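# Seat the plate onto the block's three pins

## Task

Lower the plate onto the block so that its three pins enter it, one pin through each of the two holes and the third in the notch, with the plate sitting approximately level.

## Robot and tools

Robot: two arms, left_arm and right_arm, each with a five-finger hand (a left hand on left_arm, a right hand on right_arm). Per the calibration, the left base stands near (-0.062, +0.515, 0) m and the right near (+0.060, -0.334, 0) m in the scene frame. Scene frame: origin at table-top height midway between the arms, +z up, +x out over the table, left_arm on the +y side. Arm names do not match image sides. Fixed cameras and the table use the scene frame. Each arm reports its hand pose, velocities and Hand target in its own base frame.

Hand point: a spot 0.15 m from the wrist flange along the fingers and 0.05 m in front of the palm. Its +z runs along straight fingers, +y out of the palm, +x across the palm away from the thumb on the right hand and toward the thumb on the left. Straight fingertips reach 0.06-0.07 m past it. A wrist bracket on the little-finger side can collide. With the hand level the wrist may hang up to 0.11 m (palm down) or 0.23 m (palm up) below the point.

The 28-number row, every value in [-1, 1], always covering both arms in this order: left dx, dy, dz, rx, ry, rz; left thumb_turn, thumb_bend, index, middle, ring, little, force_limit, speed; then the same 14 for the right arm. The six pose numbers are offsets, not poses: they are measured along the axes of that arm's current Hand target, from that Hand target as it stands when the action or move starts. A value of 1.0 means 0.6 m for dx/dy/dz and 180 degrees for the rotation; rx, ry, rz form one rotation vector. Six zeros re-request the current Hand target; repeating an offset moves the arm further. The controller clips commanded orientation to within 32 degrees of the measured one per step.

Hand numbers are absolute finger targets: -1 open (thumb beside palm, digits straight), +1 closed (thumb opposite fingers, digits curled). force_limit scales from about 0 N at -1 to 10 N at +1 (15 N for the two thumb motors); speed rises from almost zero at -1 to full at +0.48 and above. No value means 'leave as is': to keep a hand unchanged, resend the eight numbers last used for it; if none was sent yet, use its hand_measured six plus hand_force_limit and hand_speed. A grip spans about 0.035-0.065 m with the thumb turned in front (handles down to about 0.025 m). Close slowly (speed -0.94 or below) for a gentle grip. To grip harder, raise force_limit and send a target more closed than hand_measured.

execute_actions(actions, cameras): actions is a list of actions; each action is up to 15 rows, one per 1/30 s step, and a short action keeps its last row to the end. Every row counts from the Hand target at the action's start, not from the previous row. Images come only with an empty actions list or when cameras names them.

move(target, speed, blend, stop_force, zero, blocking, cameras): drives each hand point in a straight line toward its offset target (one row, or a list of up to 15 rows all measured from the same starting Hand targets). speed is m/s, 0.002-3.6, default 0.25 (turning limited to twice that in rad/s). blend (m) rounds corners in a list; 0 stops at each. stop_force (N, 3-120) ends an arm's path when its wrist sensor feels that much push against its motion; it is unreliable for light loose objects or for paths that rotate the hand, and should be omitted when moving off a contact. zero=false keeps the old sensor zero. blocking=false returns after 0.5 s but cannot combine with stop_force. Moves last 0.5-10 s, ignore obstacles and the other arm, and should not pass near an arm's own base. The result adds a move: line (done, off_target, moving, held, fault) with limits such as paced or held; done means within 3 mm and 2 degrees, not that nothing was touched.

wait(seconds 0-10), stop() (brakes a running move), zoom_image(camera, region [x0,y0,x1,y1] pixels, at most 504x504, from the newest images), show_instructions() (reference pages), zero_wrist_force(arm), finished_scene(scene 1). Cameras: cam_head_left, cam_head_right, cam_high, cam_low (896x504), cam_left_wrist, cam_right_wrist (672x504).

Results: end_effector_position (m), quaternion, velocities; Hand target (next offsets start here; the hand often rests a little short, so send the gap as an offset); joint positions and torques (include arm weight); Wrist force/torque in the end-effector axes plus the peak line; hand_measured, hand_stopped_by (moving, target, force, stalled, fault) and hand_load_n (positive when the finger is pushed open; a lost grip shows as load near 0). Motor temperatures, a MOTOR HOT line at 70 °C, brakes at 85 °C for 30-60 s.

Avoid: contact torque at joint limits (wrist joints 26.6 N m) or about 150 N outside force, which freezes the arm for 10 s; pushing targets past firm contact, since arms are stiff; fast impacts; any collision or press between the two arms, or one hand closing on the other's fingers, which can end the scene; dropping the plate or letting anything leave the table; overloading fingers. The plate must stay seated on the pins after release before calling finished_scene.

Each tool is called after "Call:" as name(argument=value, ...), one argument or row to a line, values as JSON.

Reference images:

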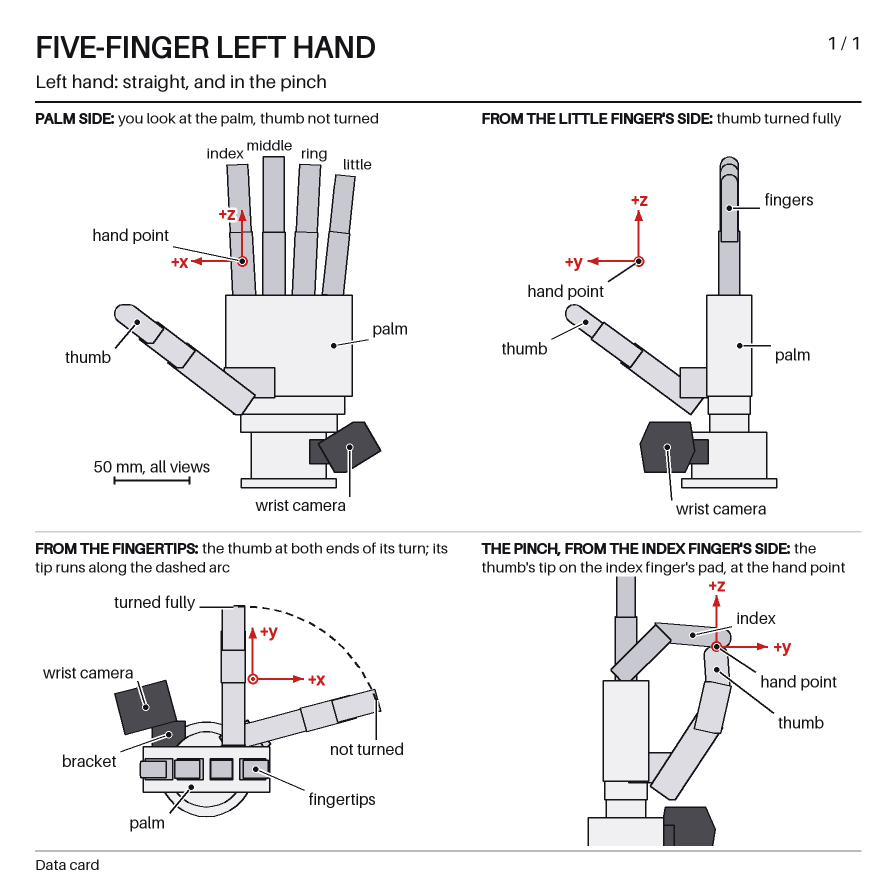

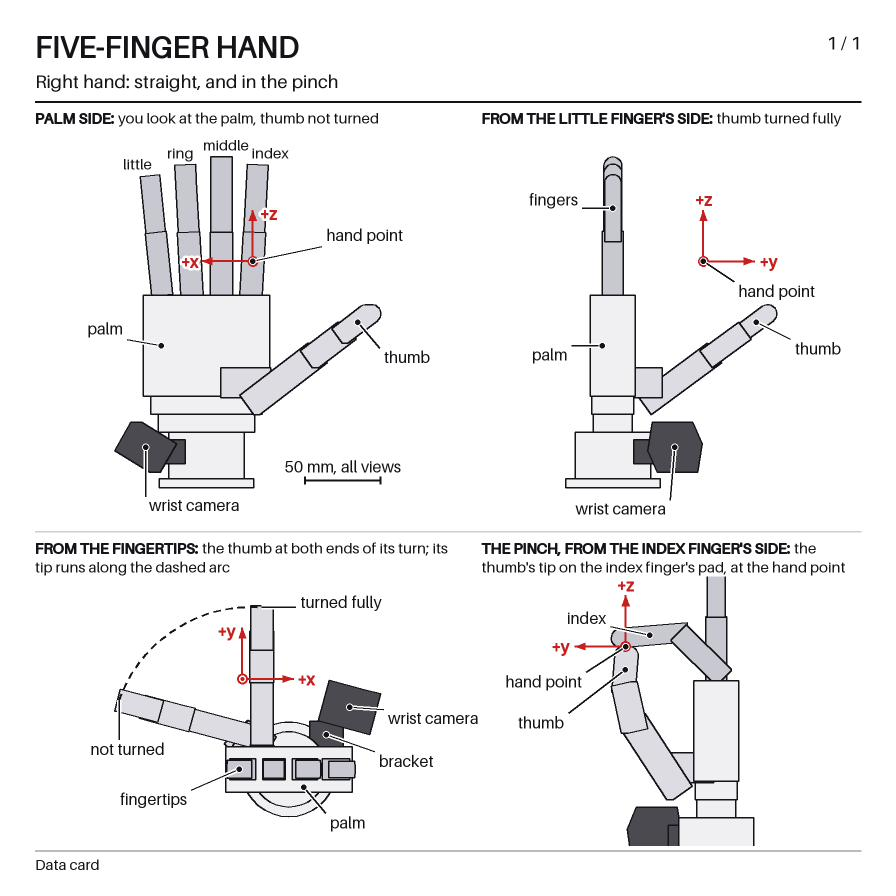

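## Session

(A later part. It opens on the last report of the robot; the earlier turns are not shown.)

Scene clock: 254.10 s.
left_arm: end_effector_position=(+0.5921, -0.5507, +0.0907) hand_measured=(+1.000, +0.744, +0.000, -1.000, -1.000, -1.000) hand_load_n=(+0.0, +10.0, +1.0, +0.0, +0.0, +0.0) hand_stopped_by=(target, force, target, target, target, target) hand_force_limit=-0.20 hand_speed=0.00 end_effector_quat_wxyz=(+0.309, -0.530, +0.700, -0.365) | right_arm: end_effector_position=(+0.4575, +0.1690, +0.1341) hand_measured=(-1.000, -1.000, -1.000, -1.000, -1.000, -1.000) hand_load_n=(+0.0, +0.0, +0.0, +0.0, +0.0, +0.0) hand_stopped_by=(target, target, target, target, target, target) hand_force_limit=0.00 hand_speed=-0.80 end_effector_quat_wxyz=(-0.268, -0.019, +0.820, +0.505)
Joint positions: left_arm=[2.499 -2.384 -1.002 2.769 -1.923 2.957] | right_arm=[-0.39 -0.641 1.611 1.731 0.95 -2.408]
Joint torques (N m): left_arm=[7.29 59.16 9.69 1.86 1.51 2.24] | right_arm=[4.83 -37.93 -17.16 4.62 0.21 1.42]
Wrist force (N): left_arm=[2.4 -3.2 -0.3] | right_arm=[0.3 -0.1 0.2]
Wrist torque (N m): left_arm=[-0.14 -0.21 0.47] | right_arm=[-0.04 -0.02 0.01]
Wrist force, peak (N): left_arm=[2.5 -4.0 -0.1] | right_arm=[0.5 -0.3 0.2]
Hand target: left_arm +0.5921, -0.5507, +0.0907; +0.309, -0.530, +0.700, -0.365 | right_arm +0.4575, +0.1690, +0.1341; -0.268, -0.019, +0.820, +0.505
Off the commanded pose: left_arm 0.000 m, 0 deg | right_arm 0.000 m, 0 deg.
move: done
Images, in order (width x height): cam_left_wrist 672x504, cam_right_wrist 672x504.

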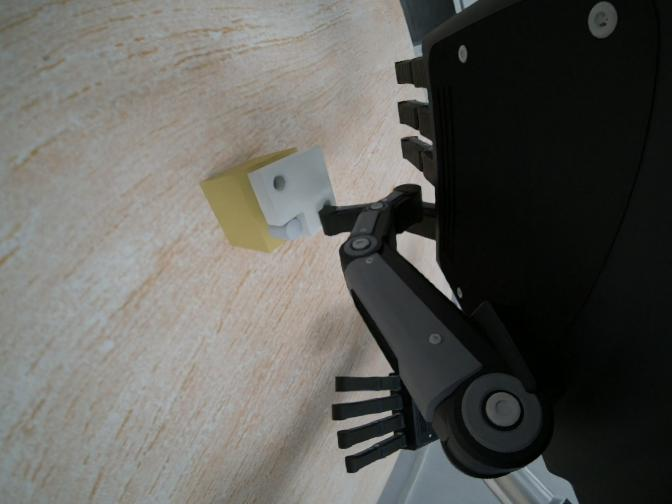

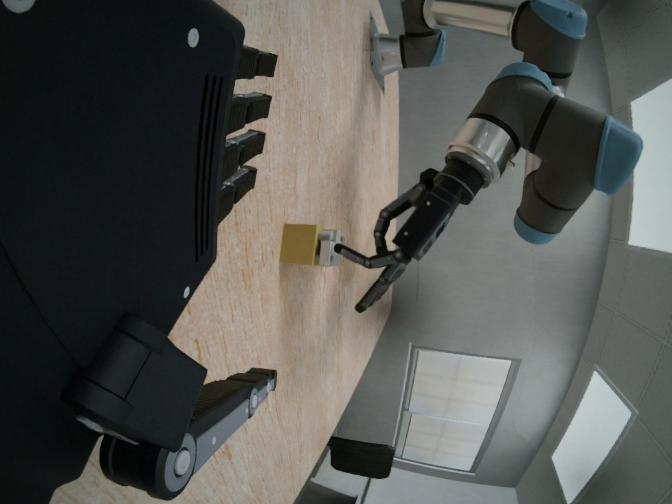

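Call:
move(
  target=[-0.0051,-0.0082,0.013,0,0,0,1,1,0,-1,-1,-1,-0.2,0,0,0,0,0,0,0,-1,-1,-1,-1,-1,-1,0,-0.8],
  speed=0.06,
)

Call:
move(
  target=[0.00079,0.014,0.0091,0,0,0,1,1,0,-1,-1,-1,-0.2,0,0,0,0,0,0,0,-1,-1,-1,-1,-1,-1,0,-0.8],
  speed=0.015,
  stop_force=14,
  cameras=["cam_right_wrist","cam_low","cam_left_wrist"],
)

Call:
zoom_image(
  camera="cam_right_wrist",
  region=[310, 222, 350, 272],
)

Call:
zoom_image(
  camera="cam_low",
  region=[264, 280, 314, 330],
)

Scene clock: 255.40 s.
left_arm: end_effector_position=(+0.6017, -0.5500, +0.0908) hand_measured=(+1.000, +0.744, +0.000, -1.000, -1.000, -1.000) hand_load_n=(+0.0, +10.0, +1.0, +0.0, +0.0, -0.5) hand_stopped_by=(target, force, target, target, target, target) hand_force_limit=-0.20 hand_speed=0.00 end_effector_quat_wxyz=(+0.309, -0.530, +0.700, -0.365) | right_arm: end_effector_position=(+0.4575, +0.1690, +0.1341) hand_measured=(-1.000, -1.000, -1.000, -1.000, -1.000, -1.000) hand_load_n=(+0.0, +0.0, +0.0, +0.0, +0.0, +0.0) hand_stopped_by=(target, target, target, target, target, target) hand_force_limit=0.00 hand_speed=-0.80 end_effector_quat_wxyz=(-0.268, -0.019, +0.820, +0.505)
Joint positions: left_arm=[2.508 -2.4 -0.972 2.758 -1.915 2.964] | right_arm=[-0.39 -0.641 1.611 1.731 0.95 -2.408]
Joint torques (N m): left_arm=[8.18 47.14 28.11 -2.24 1.48 2.22] | right_arm=[3.93 -38.88 -15.03 4.36 0.42 1.42]
Wrist force (N): left_arm=[2.3 -3.5 -0.1] | right_arm=[0.3 -0.1 0.1]
Wrist torque (N m): left_arm=[-0.21 -0.20 0.48] | right_arm=[-0.01 -0.02 0.02]
Wrist force, peak (N): left_arm=[2.3 -3.7 -0.3] | right_arm=[0.6 -0.3 0.2]
Hand target: left_arm +0.6018, -0.5500, +0.0908; +0.309, -0.530, +0.700, -0.365 | right_arm +0.4575, +0.1690, +0.1341; -0.268, -0.019, +0.820, +0.505
Off the commanded pose: left_arm 0.000 m, 0 deg | right_arm 0.000 m, 0 deg.
move: done

Scene clock: 256.97 s.
left_arm: end_effector_position=(+0.6019, -0.5500, +0.0853) hand_measured=(+1.000, +0.744, +0.000, -1.000, -1.000, -1.000) hand_load_n=(+0.0, +10.0, -1.0, +0.0, +0.0, +0.0) hand_stopped_by=(target, force, target, target, target, target) hand_force_limit=-0.20 hand_speed=0.00 end_effector_quat_wxyz=(+0.309, -0.530, +0.700, -0.365) | right_arm: end_effector_position=(+0.4575, +0.1690, +0.1341) hand_measured=(-1.000, -1.000, -1.000, -1.000, -1.000, -1.000) hand_load_n=(+0.0, +0.0, +0.0, +0.0, +0.0, +0.0) hand_stopped_by=(target, target, target, target, target, target) hand_force_limit=0.00 hand_speed=-0.80 end_effector_quat_wxyz=(-0.268, -0.019, +0.820, +0.505)
Joint positions: left_arm=[2.509 -2.404 -0.98 2.77 -1.915 2.964] | right_arm=[-0.39 -0.641 1.611 1.731 0.95 -2.408]
Joint torques (N m): left_arm=[3.9 48.2 20.65 -4.27 1.54 2.24] | right_arm=[4.14 -39.31 -16.96 4.64 0.47 1.37]
Wrist force (N): left_arm=[1.3 -17.0 -8.0] | right_arm=[0.4 0.1 0.2]
Wrist torque (N m): left_arm=[0.01 -0.23 0.50] | right_arm=[0.00 -0.03 0.03]
Wrist force, peak (N): left_arm=[0.2 -23.0 -11.4] | right_arm=[0.8 -0.1 0.1]
Hand target: left_arm +0.6019, -0.5501, +0.0853; +0.309, -0.530, +0.700, -0.365 (not the last commanded pose) | right_arm +0.4575, +0.1690, +0.1341; -0.268, -0.019, +0.820, +0.505
Off the commanded pose: left_arm 0.005 m, 0 deg | right_arm 0.000 m, 0 deg.
move: contact (left_arm)
Images, in order (width x height): cam_low 896x504, cam_left_wrist 672x504, cam_right_wrist 672x504.

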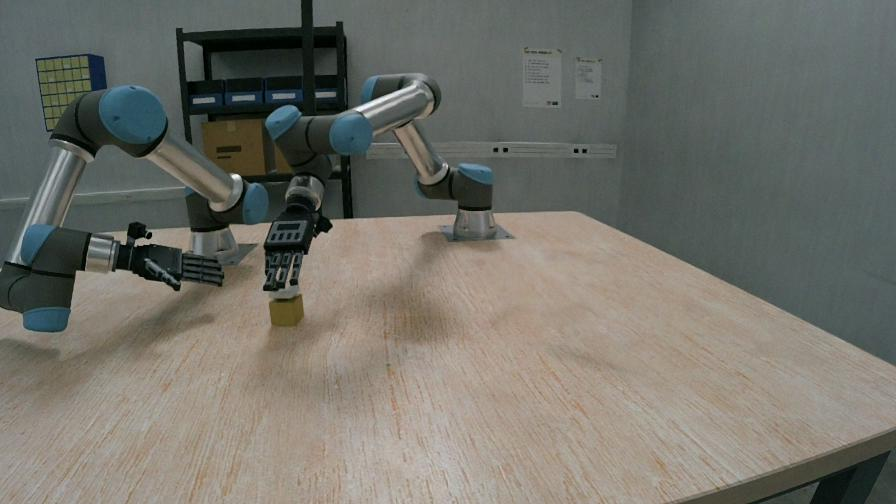

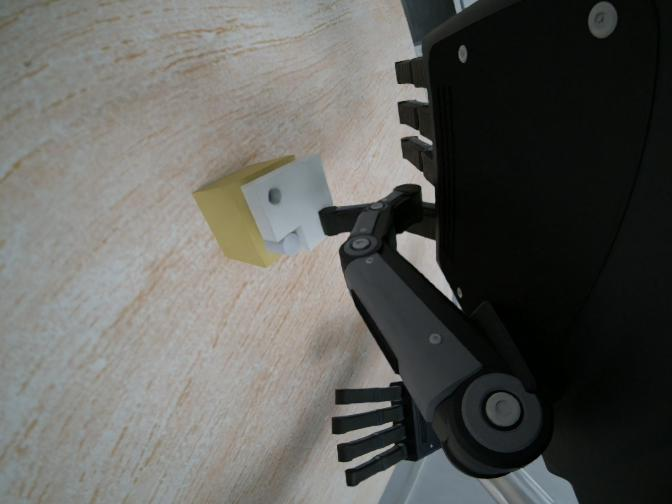

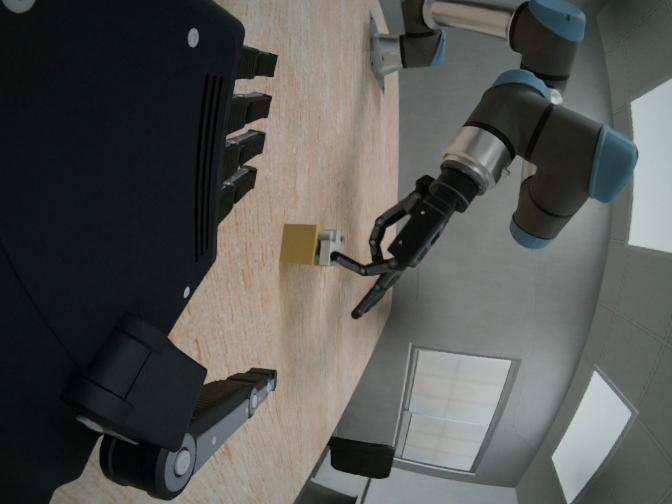

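Scaled by 10.080 from the camera's 672x504 image, which has a finer 960x720 frame.

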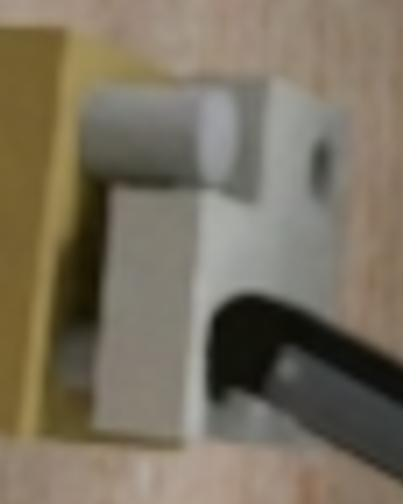

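Scaled by 10.080 from the camera's 896x504 image, which has a finer 1280x720 frame.

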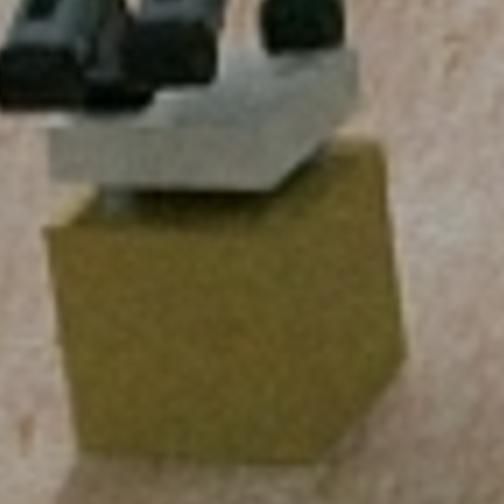

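Call:
zoom_image(
  camera="cam_left_wrist",
  region=[260, 210, 320, 265],
)

Call:
zoom_image(
  camera="cam_left_wrist",
  region=[260, 180, 290, 210],
)

Scaled by 8.400 from the camera's 672x504 image, which has a finer 960x720 frame.

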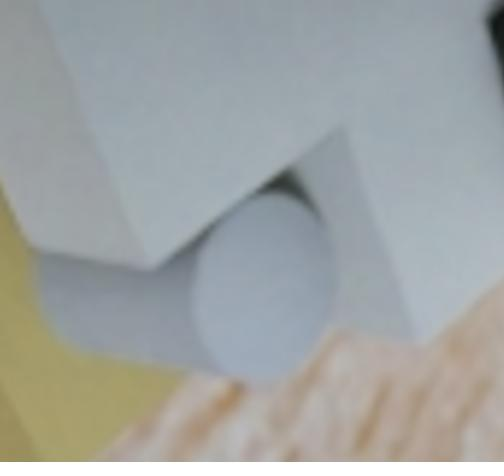

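Scaled by 16.800 from the camera's 672x504 image, which has a finer 960x720 frame.

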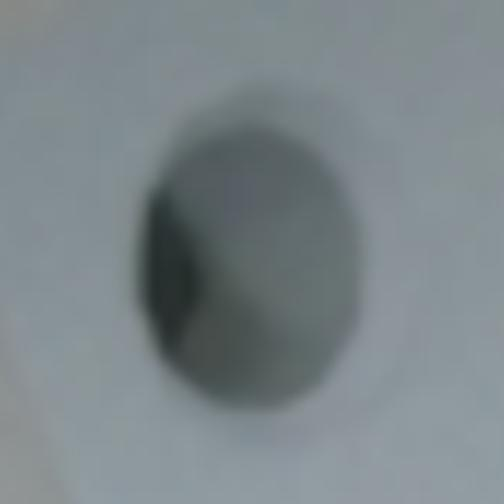

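Call:
move(
  target=[
    [-0.0024,-0.042,-0.0273,0,0,0,1,1,0,-1,-1,-1,-0.2,0,0,0,0,0,0,0,-1,-1,-1,-1,-1,-1,0,-0.8],
    [0.0169,-0.0879,-0.1727,0,0,0,1,1,0,-1,-1,-1,-0.2,0,0,0,0,0,0,0,-1,-1,-1,-1,-1,-1,0,-0.8],
  ],
  speed=0.12,
  blend=[0.01,0],
  cameras=["all"],
)

Call:
zoom_image(
  camera="cam_head_left",
  region=[403, 256, 433, 286],
)

Call:
zoom_image(
  camera="cam_left_wrist",
  region=[120, 80, 320, 240],
)

Scene clock: 261.40 s.
left_arm: end_effector_position=(+0.5417, -0.5500, +0.1851) hand_measured=(+1.000, +0.744, +0.000, -1.000, -1.000, -1.000) hand_load_n=(+0.0, +10.0, +1.0, +0.0, +0.0, +0.0) hand_stopped_by=(target, force, target, target, target, target) hand_force_limit=-0.20 hand_speed=0.00 end_effector_quat_wxyz=(+0.309, -0.530, +0.700, -0.365) | right_arm: end_effector_position=(+0.4575, +0.1690, +0.1341) hand_measured=(-1.000, -1.000, -1.000, -1.000, -1.000, -1.000) hand_load_n=(+0.0, +0.0, +0.0, +0.0, +0.0, +0.0) hand_stopped_by=(target, target, target, target, target, target) hand_force_limit=0.00 hand_speed=-0.80 end_effector_quat_wxyz=(-0.268, -0.019, +0.820, +0.505)
Joint positions: left_arm=[2.449 -2.249 -0.995 2.616 -1.964 2.926] | right_arm=[-0.39 -0.641 1.611 1.731 0.95 -2.408]
Joint torques (N m): left_arm=[-8.39 56.5 10.5 -2.6 -2.13 -2.3] | right_arm=[5.52 -39.78 -15.69 4.29 0.21 1.67]
Wrist force (N): left_arm=[2.2 -4.1 0.0] | right_arm=[0.5 0.1 0.1]
Wrist torque (N m): left_arm=[-0.28 -0.18 0.61] | right_arm=[0.00 -0.04 0.03]
Wrist force, peak (N): left_arm=[1.3 -17.3 -8.2] | right_arm=[0.7 0.1 0.3]
Hand target: left_arm +0.5416, -0.5500, +0.1852; +0.309, -0.530, +0.700, -0.365 | right_arm +0.4575, +0.1690, +0.1341; -0.268, -0.019, +0.820, +0.505
Off the commanded pose: left_arm 0.000 m, 0 deg | right_arm 0.000 m, 0 deg.
move: done

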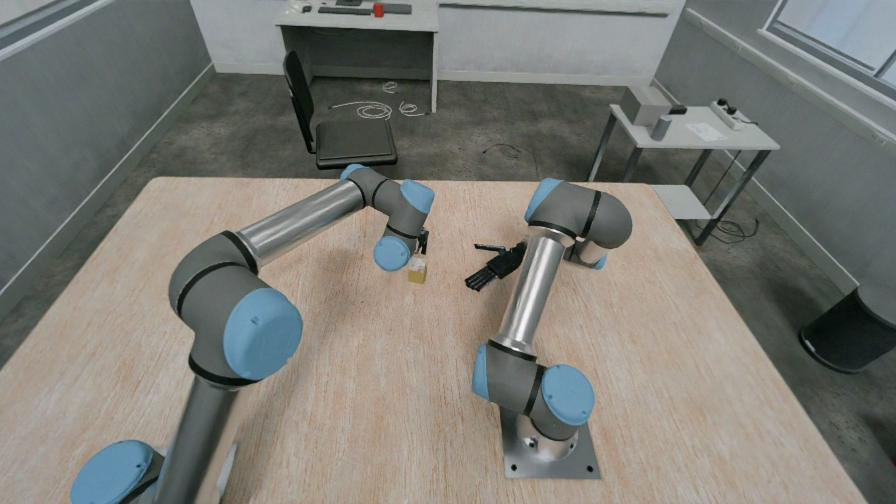

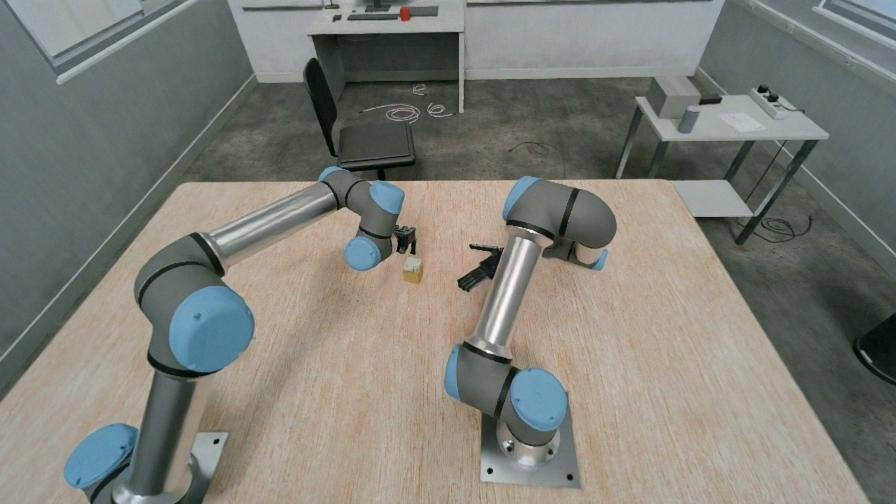

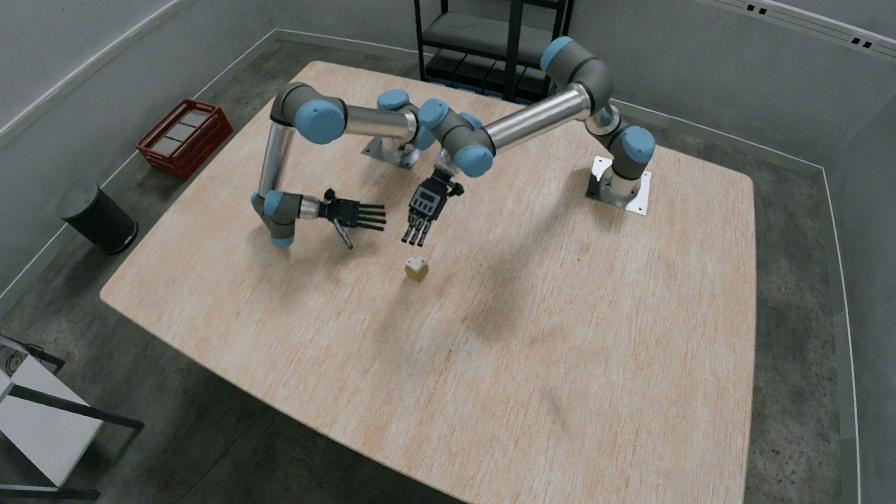

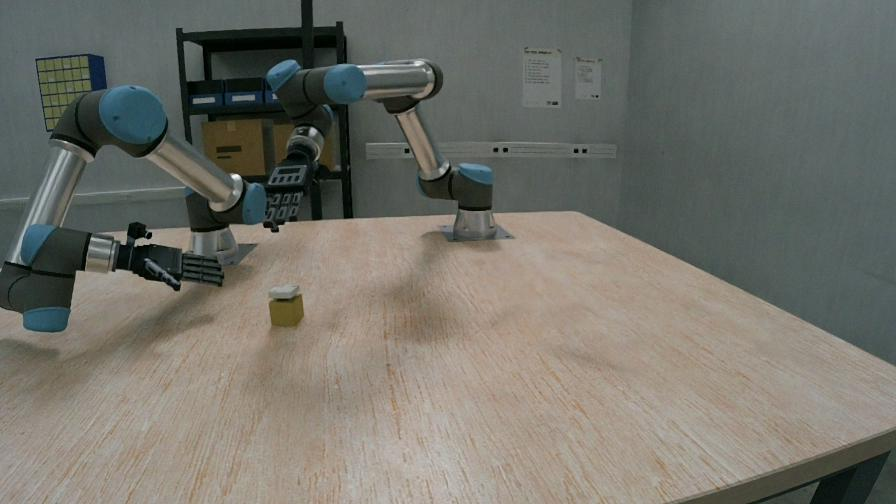

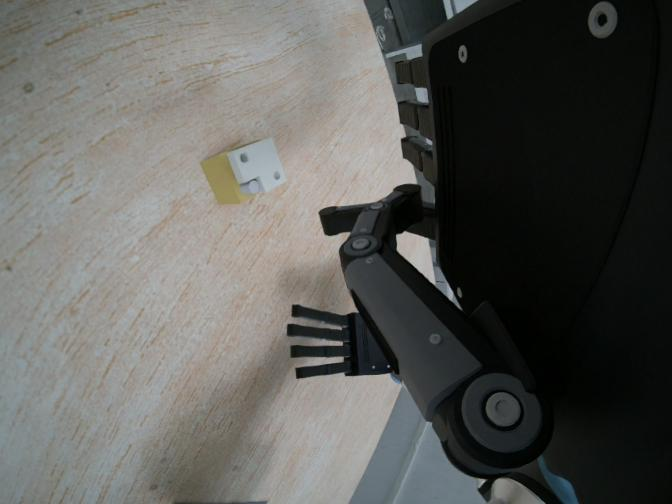

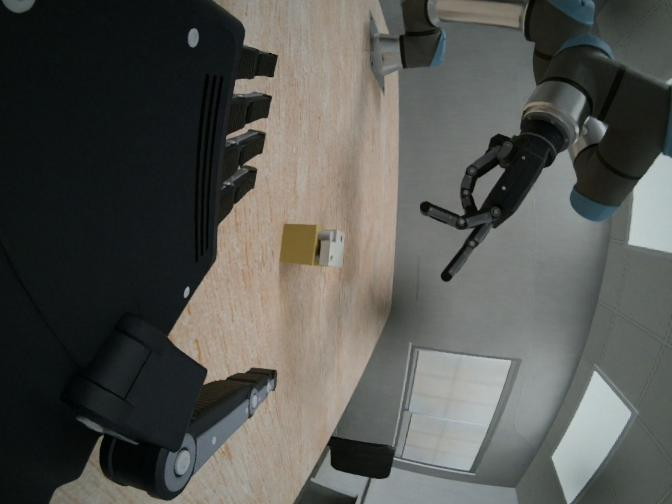

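Scaled by 16.800 from the camera's 896x504 image, which has a finer 1280x720 frame.

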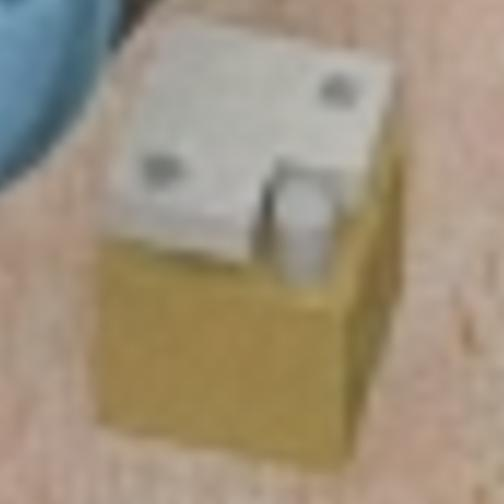

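Scaled by 2.520 from the camera's 672x504 image, which has a finer 960x720 frame.

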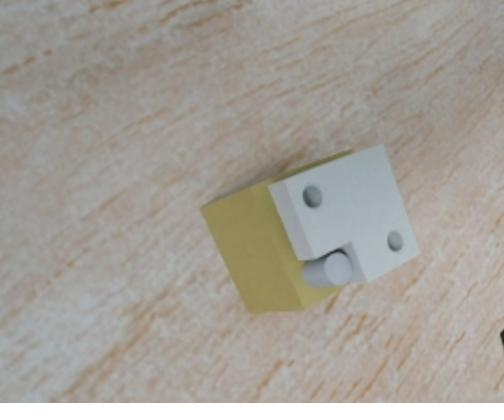

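Call:
zoom_image(
  camera="cam_left_wrist",
  region=[195, 130, 295, 210],
)

Call:
zoom_image(
  camera="cam_right_wrist",
  region=[305, 222, 355, 272],
)

Call:
zoom_image(
  camera="cam_low",
  region=[264, 280, 310, 330],
)

Call:
zoom_image(
  camera="cam_head_right",
  region=[398, 252, 430, 284],
)

Call:
zoom_image(
  camera="cam_high",
  region=[402, 254, 432, 284],
)

Scaled by 5.040 from the camera's 672x504 image, which has a finer 960x720 frame.

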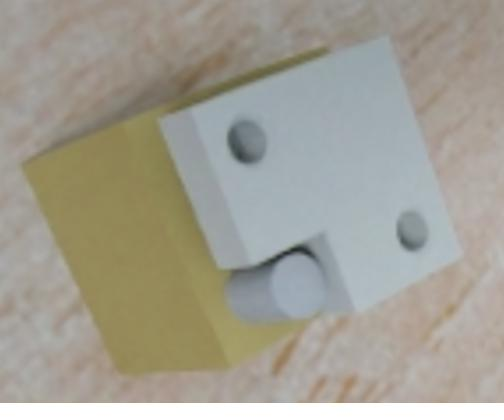

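Scaled by 10.080 from the camera's 672x504 image, which has a finer 960x720 frame.

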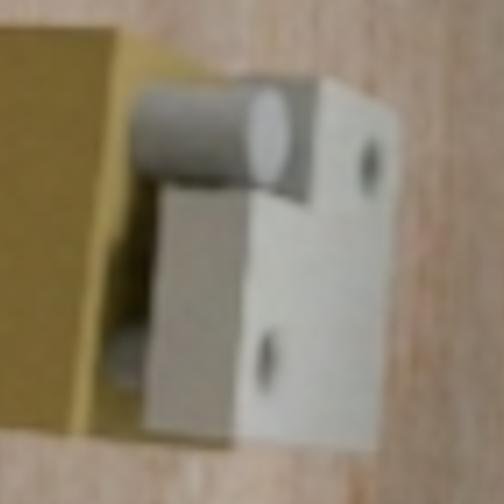

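Scaled by 10.080 from the camera's 896x504 image, which has a finer 1280x720 frame.

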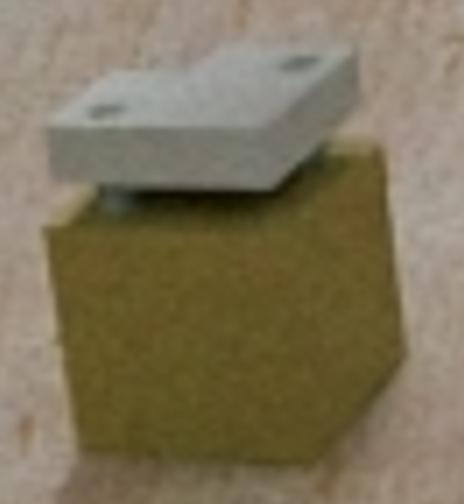

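Scaled by 15.750 from the camera's 896x504 image, which has a finer 1280x720 frame.

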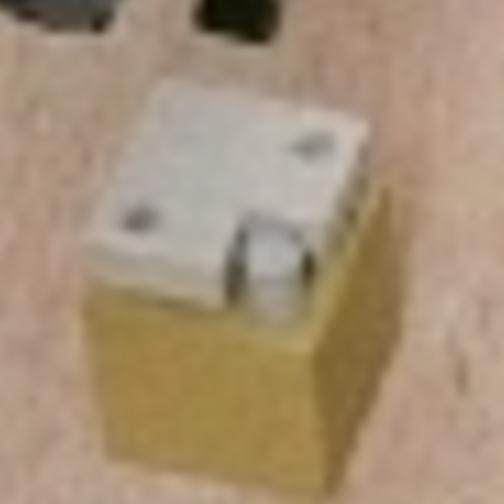

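Scaled by 16.800 from the camera's 896x504 image, which has a finer 1280x720 frame.

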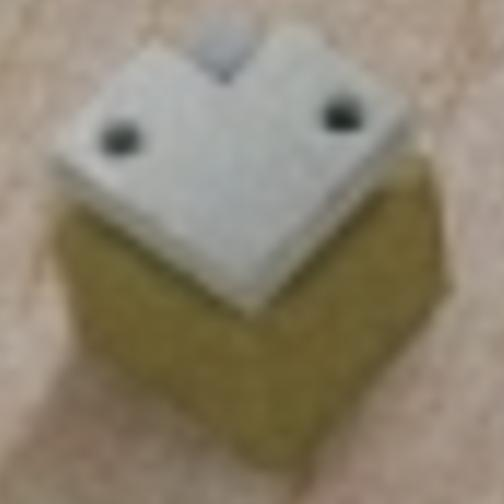

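Call:
move(
  target=[-0.02833,0.02978,0.17175,0,0,0,1,-1,-0.3,-0.3,-1,-1,-0.2,0,0,0,0,0,0,0,-1,-1,-1,-1,-1,-1,0,-0.8],
  speed=0.12,
  cameras=["cam_left_wrist","cam_right_wrist"],
)

Call:
zoom_image(
  camera="cam_left_wrist",
  region=[120, 120, 370, 310],
)

Scene clock: 269.10 s.
left_arm: end_effector_position=(+0.6211, -0.5493, +0.1152) hand_measured=(+1.000, -1.000, -0.300, -0.300, -1.000, -1.000) hand_load_n=(+0.0, +0.0, +0.0, +0.0, +0.0, +0.0) hand_stopped_by=(target, target, target, target, target, target) hand_force_limit=-0.20 hand_speed=0.00 end_effector_quat_wxyz=(+0.309, -0.530, +0.700, -0.365) | right_arm: end_effector_position=(+0.4575, +0.1690, +0.1341) hand_measured=(-1.000, -1.000, -1.000, -1.000, -1.000, -1.000) hand_load_n=(+0.0, +0.0, +0.0, +0.0, +0.0, +0.0) hand_stopped_by=(target, target, target, target, target, target) hand_force_limit=0.00 hand_speed=-0.80 end_effector_quat_wxyz=(-0.268, -0.019, +0.820, +0.505)
Joint positions: left_arm=[2.527 -2.422 -0.867 2.68 -1.9 2.975] | right_arm=[-0.39 -0.641 1.611 1.731 0.95 -2.408]
Joint torques (N m): left_arm=[7.76 48.06 28.22 -2.41 1.67 2.31] | right_arm=[4.89 -38.26 -16.51 4.05 0.36 1.39]
Wrist force (N): left_arm=[2.4 -4.5 -0.2] | right_arm=[0.7 -0.1 0.3]
Wrist torque (N m): left_arm=[-0.32 -0.22 0.51] | right_arm=[-0.04 -0.08 0.04]
Wrist force, peak (N): left_arm=[2.4 -4.6 -0.6] | right_arm=[0.7 -0.1 0.3]
Hand target: left_arm +0.6211, -0.5493, +0.1152; +0.309, -0.530, +0.700, -0.365 | right_arm +0.4575, +0.1690, +0.1341; -0.268, -0.019, +0.820, +0.505
Off the commanded pose: left_arm 0.000 m, 0 deg | right_arm 0.000 m, 0 deg.
move: done
Images, in order (width x height): cam_left_wrist 672x504, cam_right_wrist 672x504.

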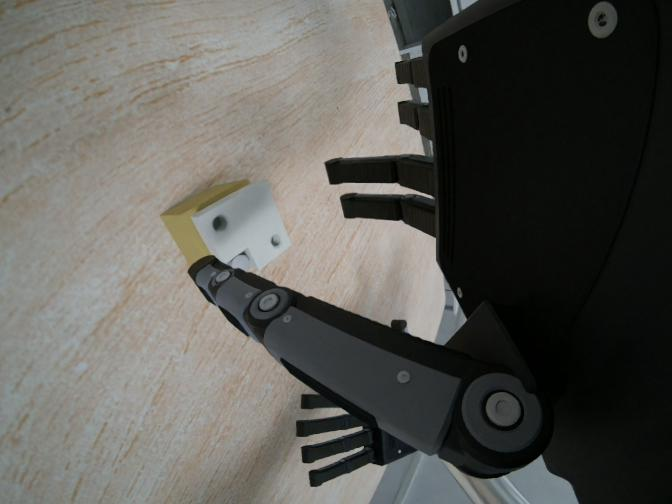

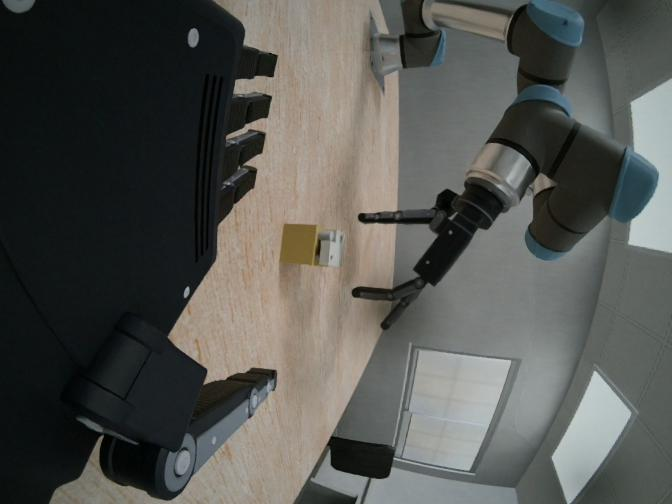

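Scaled by 2.016 from the camera's 672x504 image, which has a finer 960x720 frame.

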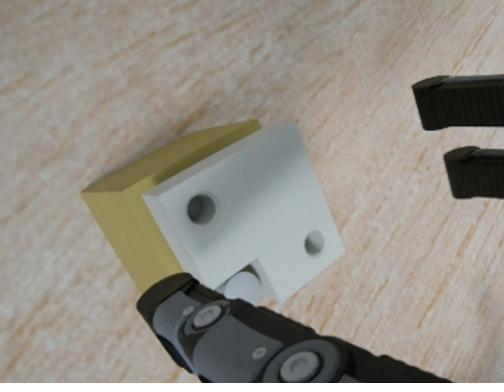

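Call:
move(
  target=[0.0026,0.0469,0.0305,0,0,0,1,-1,-0.3,-0.3,-1,-1,-0.2,0,0,0,0,0,0,0,-1,-1,-1,-1,-1,-1,0,-0.8],
  speed=0.08,
  stop_force=5,
)

Call:
zero_wrist_force(
  arm="left_arm",
)

Call:
move(
  target=[0,0,0,0,0,0,1,-0.8,-0.05,-0.05,-1,-1,-0.2,-0.7,0,0,0,0,0,0,-1,-1,-1,-1,-1,-1,0,-0.8],
  speed=0.08,
  cameras=["cam_left_wrist","cam_right_wrist","cam_low"],
)

Call:
zoom_image(
  camera="cam_right_wrist",
  region=[290, 202, 370, 292],
)

Call:
zoom_image(
  camera="cam_left_wrist",
  region=[150, 120, 370, 310],
)

Scene clock: 271.03 s.
left_arm: end_effector_position=(+0.6212, -0.5493, +0.0816) hand_measured=(+1.000, -1.000, -0.300, -0.300, -1.000, -1.000) hand_load_n=(+0.0, +0.5, +0.0, +0.0, +0.0, +0.0) hand_stopped_by=(target, target, target, target, target, target) hand_force_limit=-0.20 hand_speed=0.00 end_effector_quat_wxyz=(+0.309, -0.530, +0.700, -0.365) | right_arm: end_effector_position=(+0.4575, +0.1690, +0.1341) hand_measured=(-1.000, -1.000, -1.000, -1.000, -1.000, -1.000) hand_load_n=(+0.0, +0.0, +0.0, +0.0, +0.0, +0.0) hand_stopped_by=(target, target, target, target, target, target) hand_force_limit=0.00 hand_speed=-0.80 end_effector_quat_wxyz=(-0.268, -0.019, +0.820, +0.505)
Joint positions: left_arm=[2.527 -2.441 -0.92 2.751 -1.9 2.975] | right_arm=[-0.39 -0.641 1.611 1.731 0.95 -2.408]
Joint torques (N m): left_arm=[8.96 48.42 10.15 2 1.42 2.38] | right_arm=[4.86 -39.29 -15.9 4.44 0.22 1.44]
Wrist force (N): left_arm=[2.4 -4.3 0.0] | right_arm=[0.5 0.0 0.1]
Wrist torque (N m): left_arm=[-0.31 -0.20 0.50] | right_arm=[0.00 -0.05 0.04]
Wrist force, peak (N): left_arm=[2.3 -4.8 -0.3] | right_arm=[0.6 -0.3 0.0]
Hand target: left_arm +0.6212, -0.5493, +0.0815; +0.309, -0.530, +0.700, -0.365 | right_arm +0.4575, +0.1690, +0.1341; -0.268, -0.019, +0.820, +0.505
Off the commanded pose: left_arm 0.000 m, 0 deg | right_arm 0.000 m, 0 deg.
move: done

Wrist force sensor zeroed.

Scene clock: 271.77 s.
left_arm: end_effector_position=(+0.6212, -0.5493, +0.0815) hand_measured=(+1.000, -0.800, -0.050, -0.050, -1.000, -1.000) hand_load_n=(+0.0, +0.5, +0.0, +0.0, +0.0, +0.0) hand_stopped_by=(target, target, target, target, target, target) hand_force_limit=-0.20 hand_speed=-0.70 end_effector_quat_wxyz=(+0.309, -0.530, +0.700, -0.365) | right_arm: end_effector_position=(+0.4575, +0.1690, +0.1341) hand_measured=(-1.000, -1.000, -1.000, -1.000, -1.000, -1.000) hand_load_n=(+0.0, +0.0, +0.0, +0.0, +0.0, +0.0) hand_stopped_by=(target, target, target, target, target, target) hand_force_limit=0.00 hand_speed=-0.80 end_effector_quat_wxyz=(-0.268, -0.019, +0.820, +0.505)
Joint positions: left_arm=[2.527 -2.441 -0.92 2.751 -1.9 2.975] | right_arm=[-0.39 -0.641 1.611 1.731 0.95 -2.408]
Joint torques (N m): left_arm=[8.09 48.74 10.55 1.82 1.47 2.17] | right_arm=[3.19 -39.49 -15.61 4.59 0.32 1.44]
Wrist force (N, zeroed by zero_wrist_force on left_arm): left_arm=[0.1 0.0 -0.2] | right_arm=[0.4 0.0 0.1]
Wrist torque (N m, zeroed by zero_wrist_force on left_arm): left_arm=[0.01 -0.02 0.01] | right_arm=[-0.01 -0.04 0.03]
Wrist force, peak (N, zeroed by zero_wrist_force on left_arm): left_arm=[0.1 0.1 -0.4] | right_arm=[0.8 -0.3 0.3]
Hand target: left_arm +0.6212, -0.5493, +0.0815; +0.309, -0.530, +0.700, -0.365 | right_arm +0.4575, +0.1690, +0.1341; -0.268, -0.019, +0.820, +0.505
Off the commanded pose: left_arm 0.000 m, 0 deg | right_arm 0.000 m, 0 deg.
move: done
Images, in order (width x height): cam_low 896x504, cam_left_wrist 672x504, cam_right_wrist 672x504.

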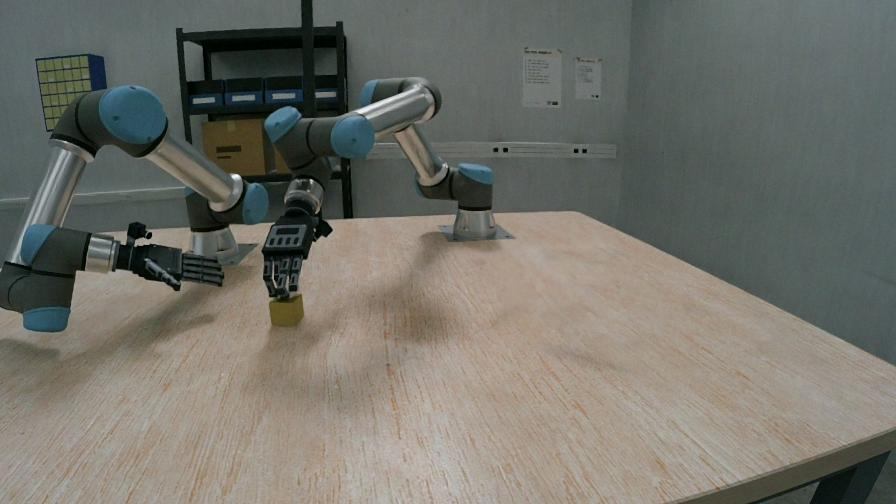

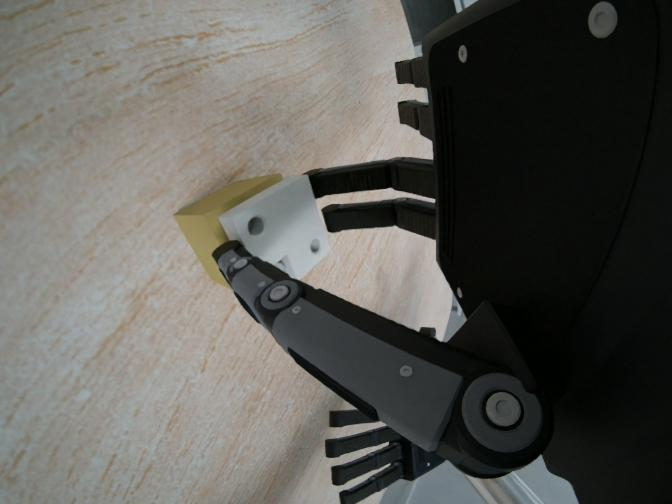

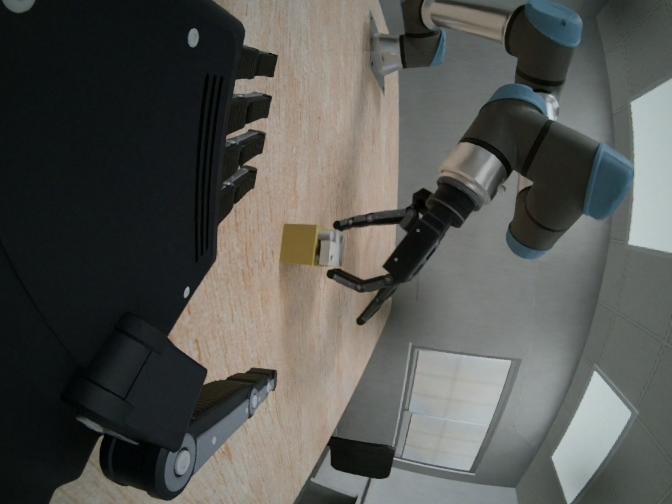

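Scaled by 5.600 from the camera's 672x504 image, which has a finer 960x720 frame.

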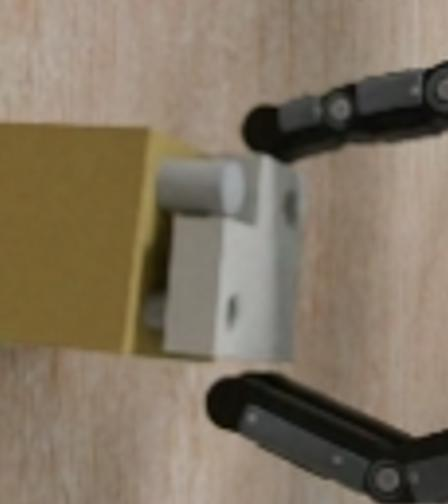

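Scaled by 2.291 from the camera's 672x504 image, which has a finer 960x720 frame.

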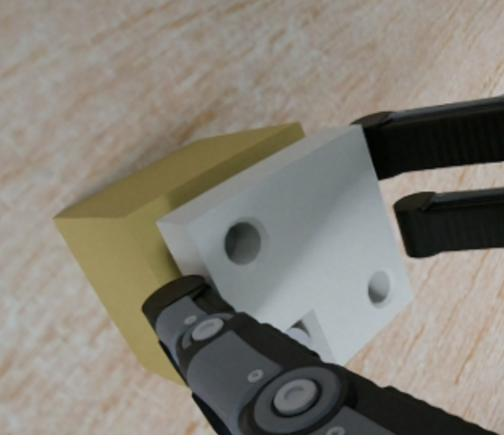

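Call:
move(
  target=[0.00028,0.0049,0.0032,0,0,0,1,-0.8,-0.05,-0.05,-1,-1,-0.2,-0.7,0,0,0,0,0,0,-1,-1,-1,-1,-1,-1,0,-0.8],
  speed=0.04,
)

Call:
move(
  target=[0,0,0,0,0,0,1,-0.72,0.0,0.0,-1,-1,0,-0.85,0,0,0,0,0,0,-1,-1,-1,-1,-1,-1,0,-0.8],
  speed=0.04,
)

Scene clock: 274.30 s.
left_arm: end_effector_position=(+0.6212, -0.5493, +0.0781) hand_measured=(+1.000, -0.800, -0.050, -0.050, -1.000, -1.000) hand_load_n=(+0.0, +0.0, +0.0, +0.5, +0.0, +0.0) hand_stopped_by=(target, target, target, target, target, target) hand_force_limit=-0.20 hand_speed=-0.70 end_effector_quat_wxyz=(+0.309, -0.530, +0.700, -0.365) | right_arm: end_effector_position=(+0.4575, +0.1690, +0.1341) hand_measured=(-1.000, -1.000, -1.000, -1.000, -1.000, -1.000) hand_load_n=(+0.0, +0.0, +0.0, +0.0, +0.0, +0.0) hand_stopped_by=(target, target, target, target, target, target) hand_force_limit=0.00 hand_speed=-0.80 end_effector_quat_wxyz=(-0.268, -0.019, +0.820, +0.505)
Joint positions: left_arm=[2.527 -2.444 -0.925 2.758 -1.9 2.975] | right_arm=[-0.39 -0.641 1.611 1.731 0.95 -2.408]
Joint torques (N m): left_arm=[8.98 47.65 10.71 2.16 1.49 2.11] | right_arm=[4.38 -39.27 -14.88 4.28 0.02 1.54]
Wrist force (N, zeroed by zero_wrist_force on left_arm): left_arm=[0.1 0.2 -0.2] | right_arm=[0.4 -0.1 0.2]
Wrist torque (N m, zeroed by zero_wrist_force on left_arm): left_arm=[0.05 -0.02 -0.01] | right_arm=[-0.02 -0.04 0.02]
Wrist force, peak (N, zeroed by zero_wrist_force on left_arm): left_arm=[-0.1 0.0 -0.4] | right_arm=[0.4 -0.5 0.3]
Hand target: left_arm +0.6212, -0.5493, +0.0780; +0.309, -0.530, +0.700, -0.365 | right_arm +0.4575, +0.1690, +0.1341; -0.268, -0.019, +0.820, +0.505
Off the commanded pose: left_arm 0.000 m, 0 deg | right_arm 0.000 m, 0 deg.
move: done

Scene clock: 274.80 s.
left_arm: end_effector_position=(+0.6212, -0.5493, +0.0780) hand_measured=(+1.000, -0.770, +0.000, -0.010, -1.000, -1.000) hand_load_n=(+2.5, +6.5, +0.0, +8.5, +0.0, +0.0) hand_stopped_by=(target, force, target, force, target, target) hand_force_limit=0.00 hand_speed=-0.85 end_effector_quat_wxyz=(+0.309, -0.530, +0.700, -0.365) | right_arm: end_effector_position=(+0.4575, +0.1690, +0.1341) hand_measured=(-1.000, -1.000, -1.000, -1.000, -1.000, -1.000) hand_load_n=(+0.0, +0.0, +0.0, +0.0, +0.0, +0.0) hand_stopped_by=(target, target, target, target, target, target) hand_force_limit=0.00 hand_speed=-0.80 end_effector_quat_wxyz=(-0.268, -0.019, +0.820, +0.505)
Joint positions: left_arm=[2.527 -2.444 -0.925 2.758 -1.9 2.975] | right_arm=[-0.39 -0.641 1.611 1.731 0.95 -2.408]
Joint torques (N m): left_arm=[7.22 49.25 10.89 1.38 1.34 2.34] | right_arm=[4.24 -40.02 -15.46 4.44 0.33 1.22]
Wrist force (N, zeroed by zero_wrist_force on left_arm): left_arm=[0.0 0.6 -0.1] | right_arm=[0.3 -0.2 0.0]
Wrist torque (N m, zeroed by zero_wrist_force on left_arm): left_arm=[0.02 0.01 -0.01] | right_arm=[-0.01 -0.02 0.02]
Wrist force, peak (N, zeroed by zero_wrist_force on left_arm): left_arm=[-0.4 1.0 -0.8] | right_arm=[0.4 -0.2 0.5]
Hand target: left_arm +0.6212, -0.5493, +0.0780; +0.309, -0.530, +0.700, -0.365 | right_arm +0.4575, +0.1690, +0.1341; -0.268, -0.019, +0.820, +0.505
Off the commanded pose: left_arm 0.000 m, 0 deg | right_arm 0.000 m, 0 deg.
move: done


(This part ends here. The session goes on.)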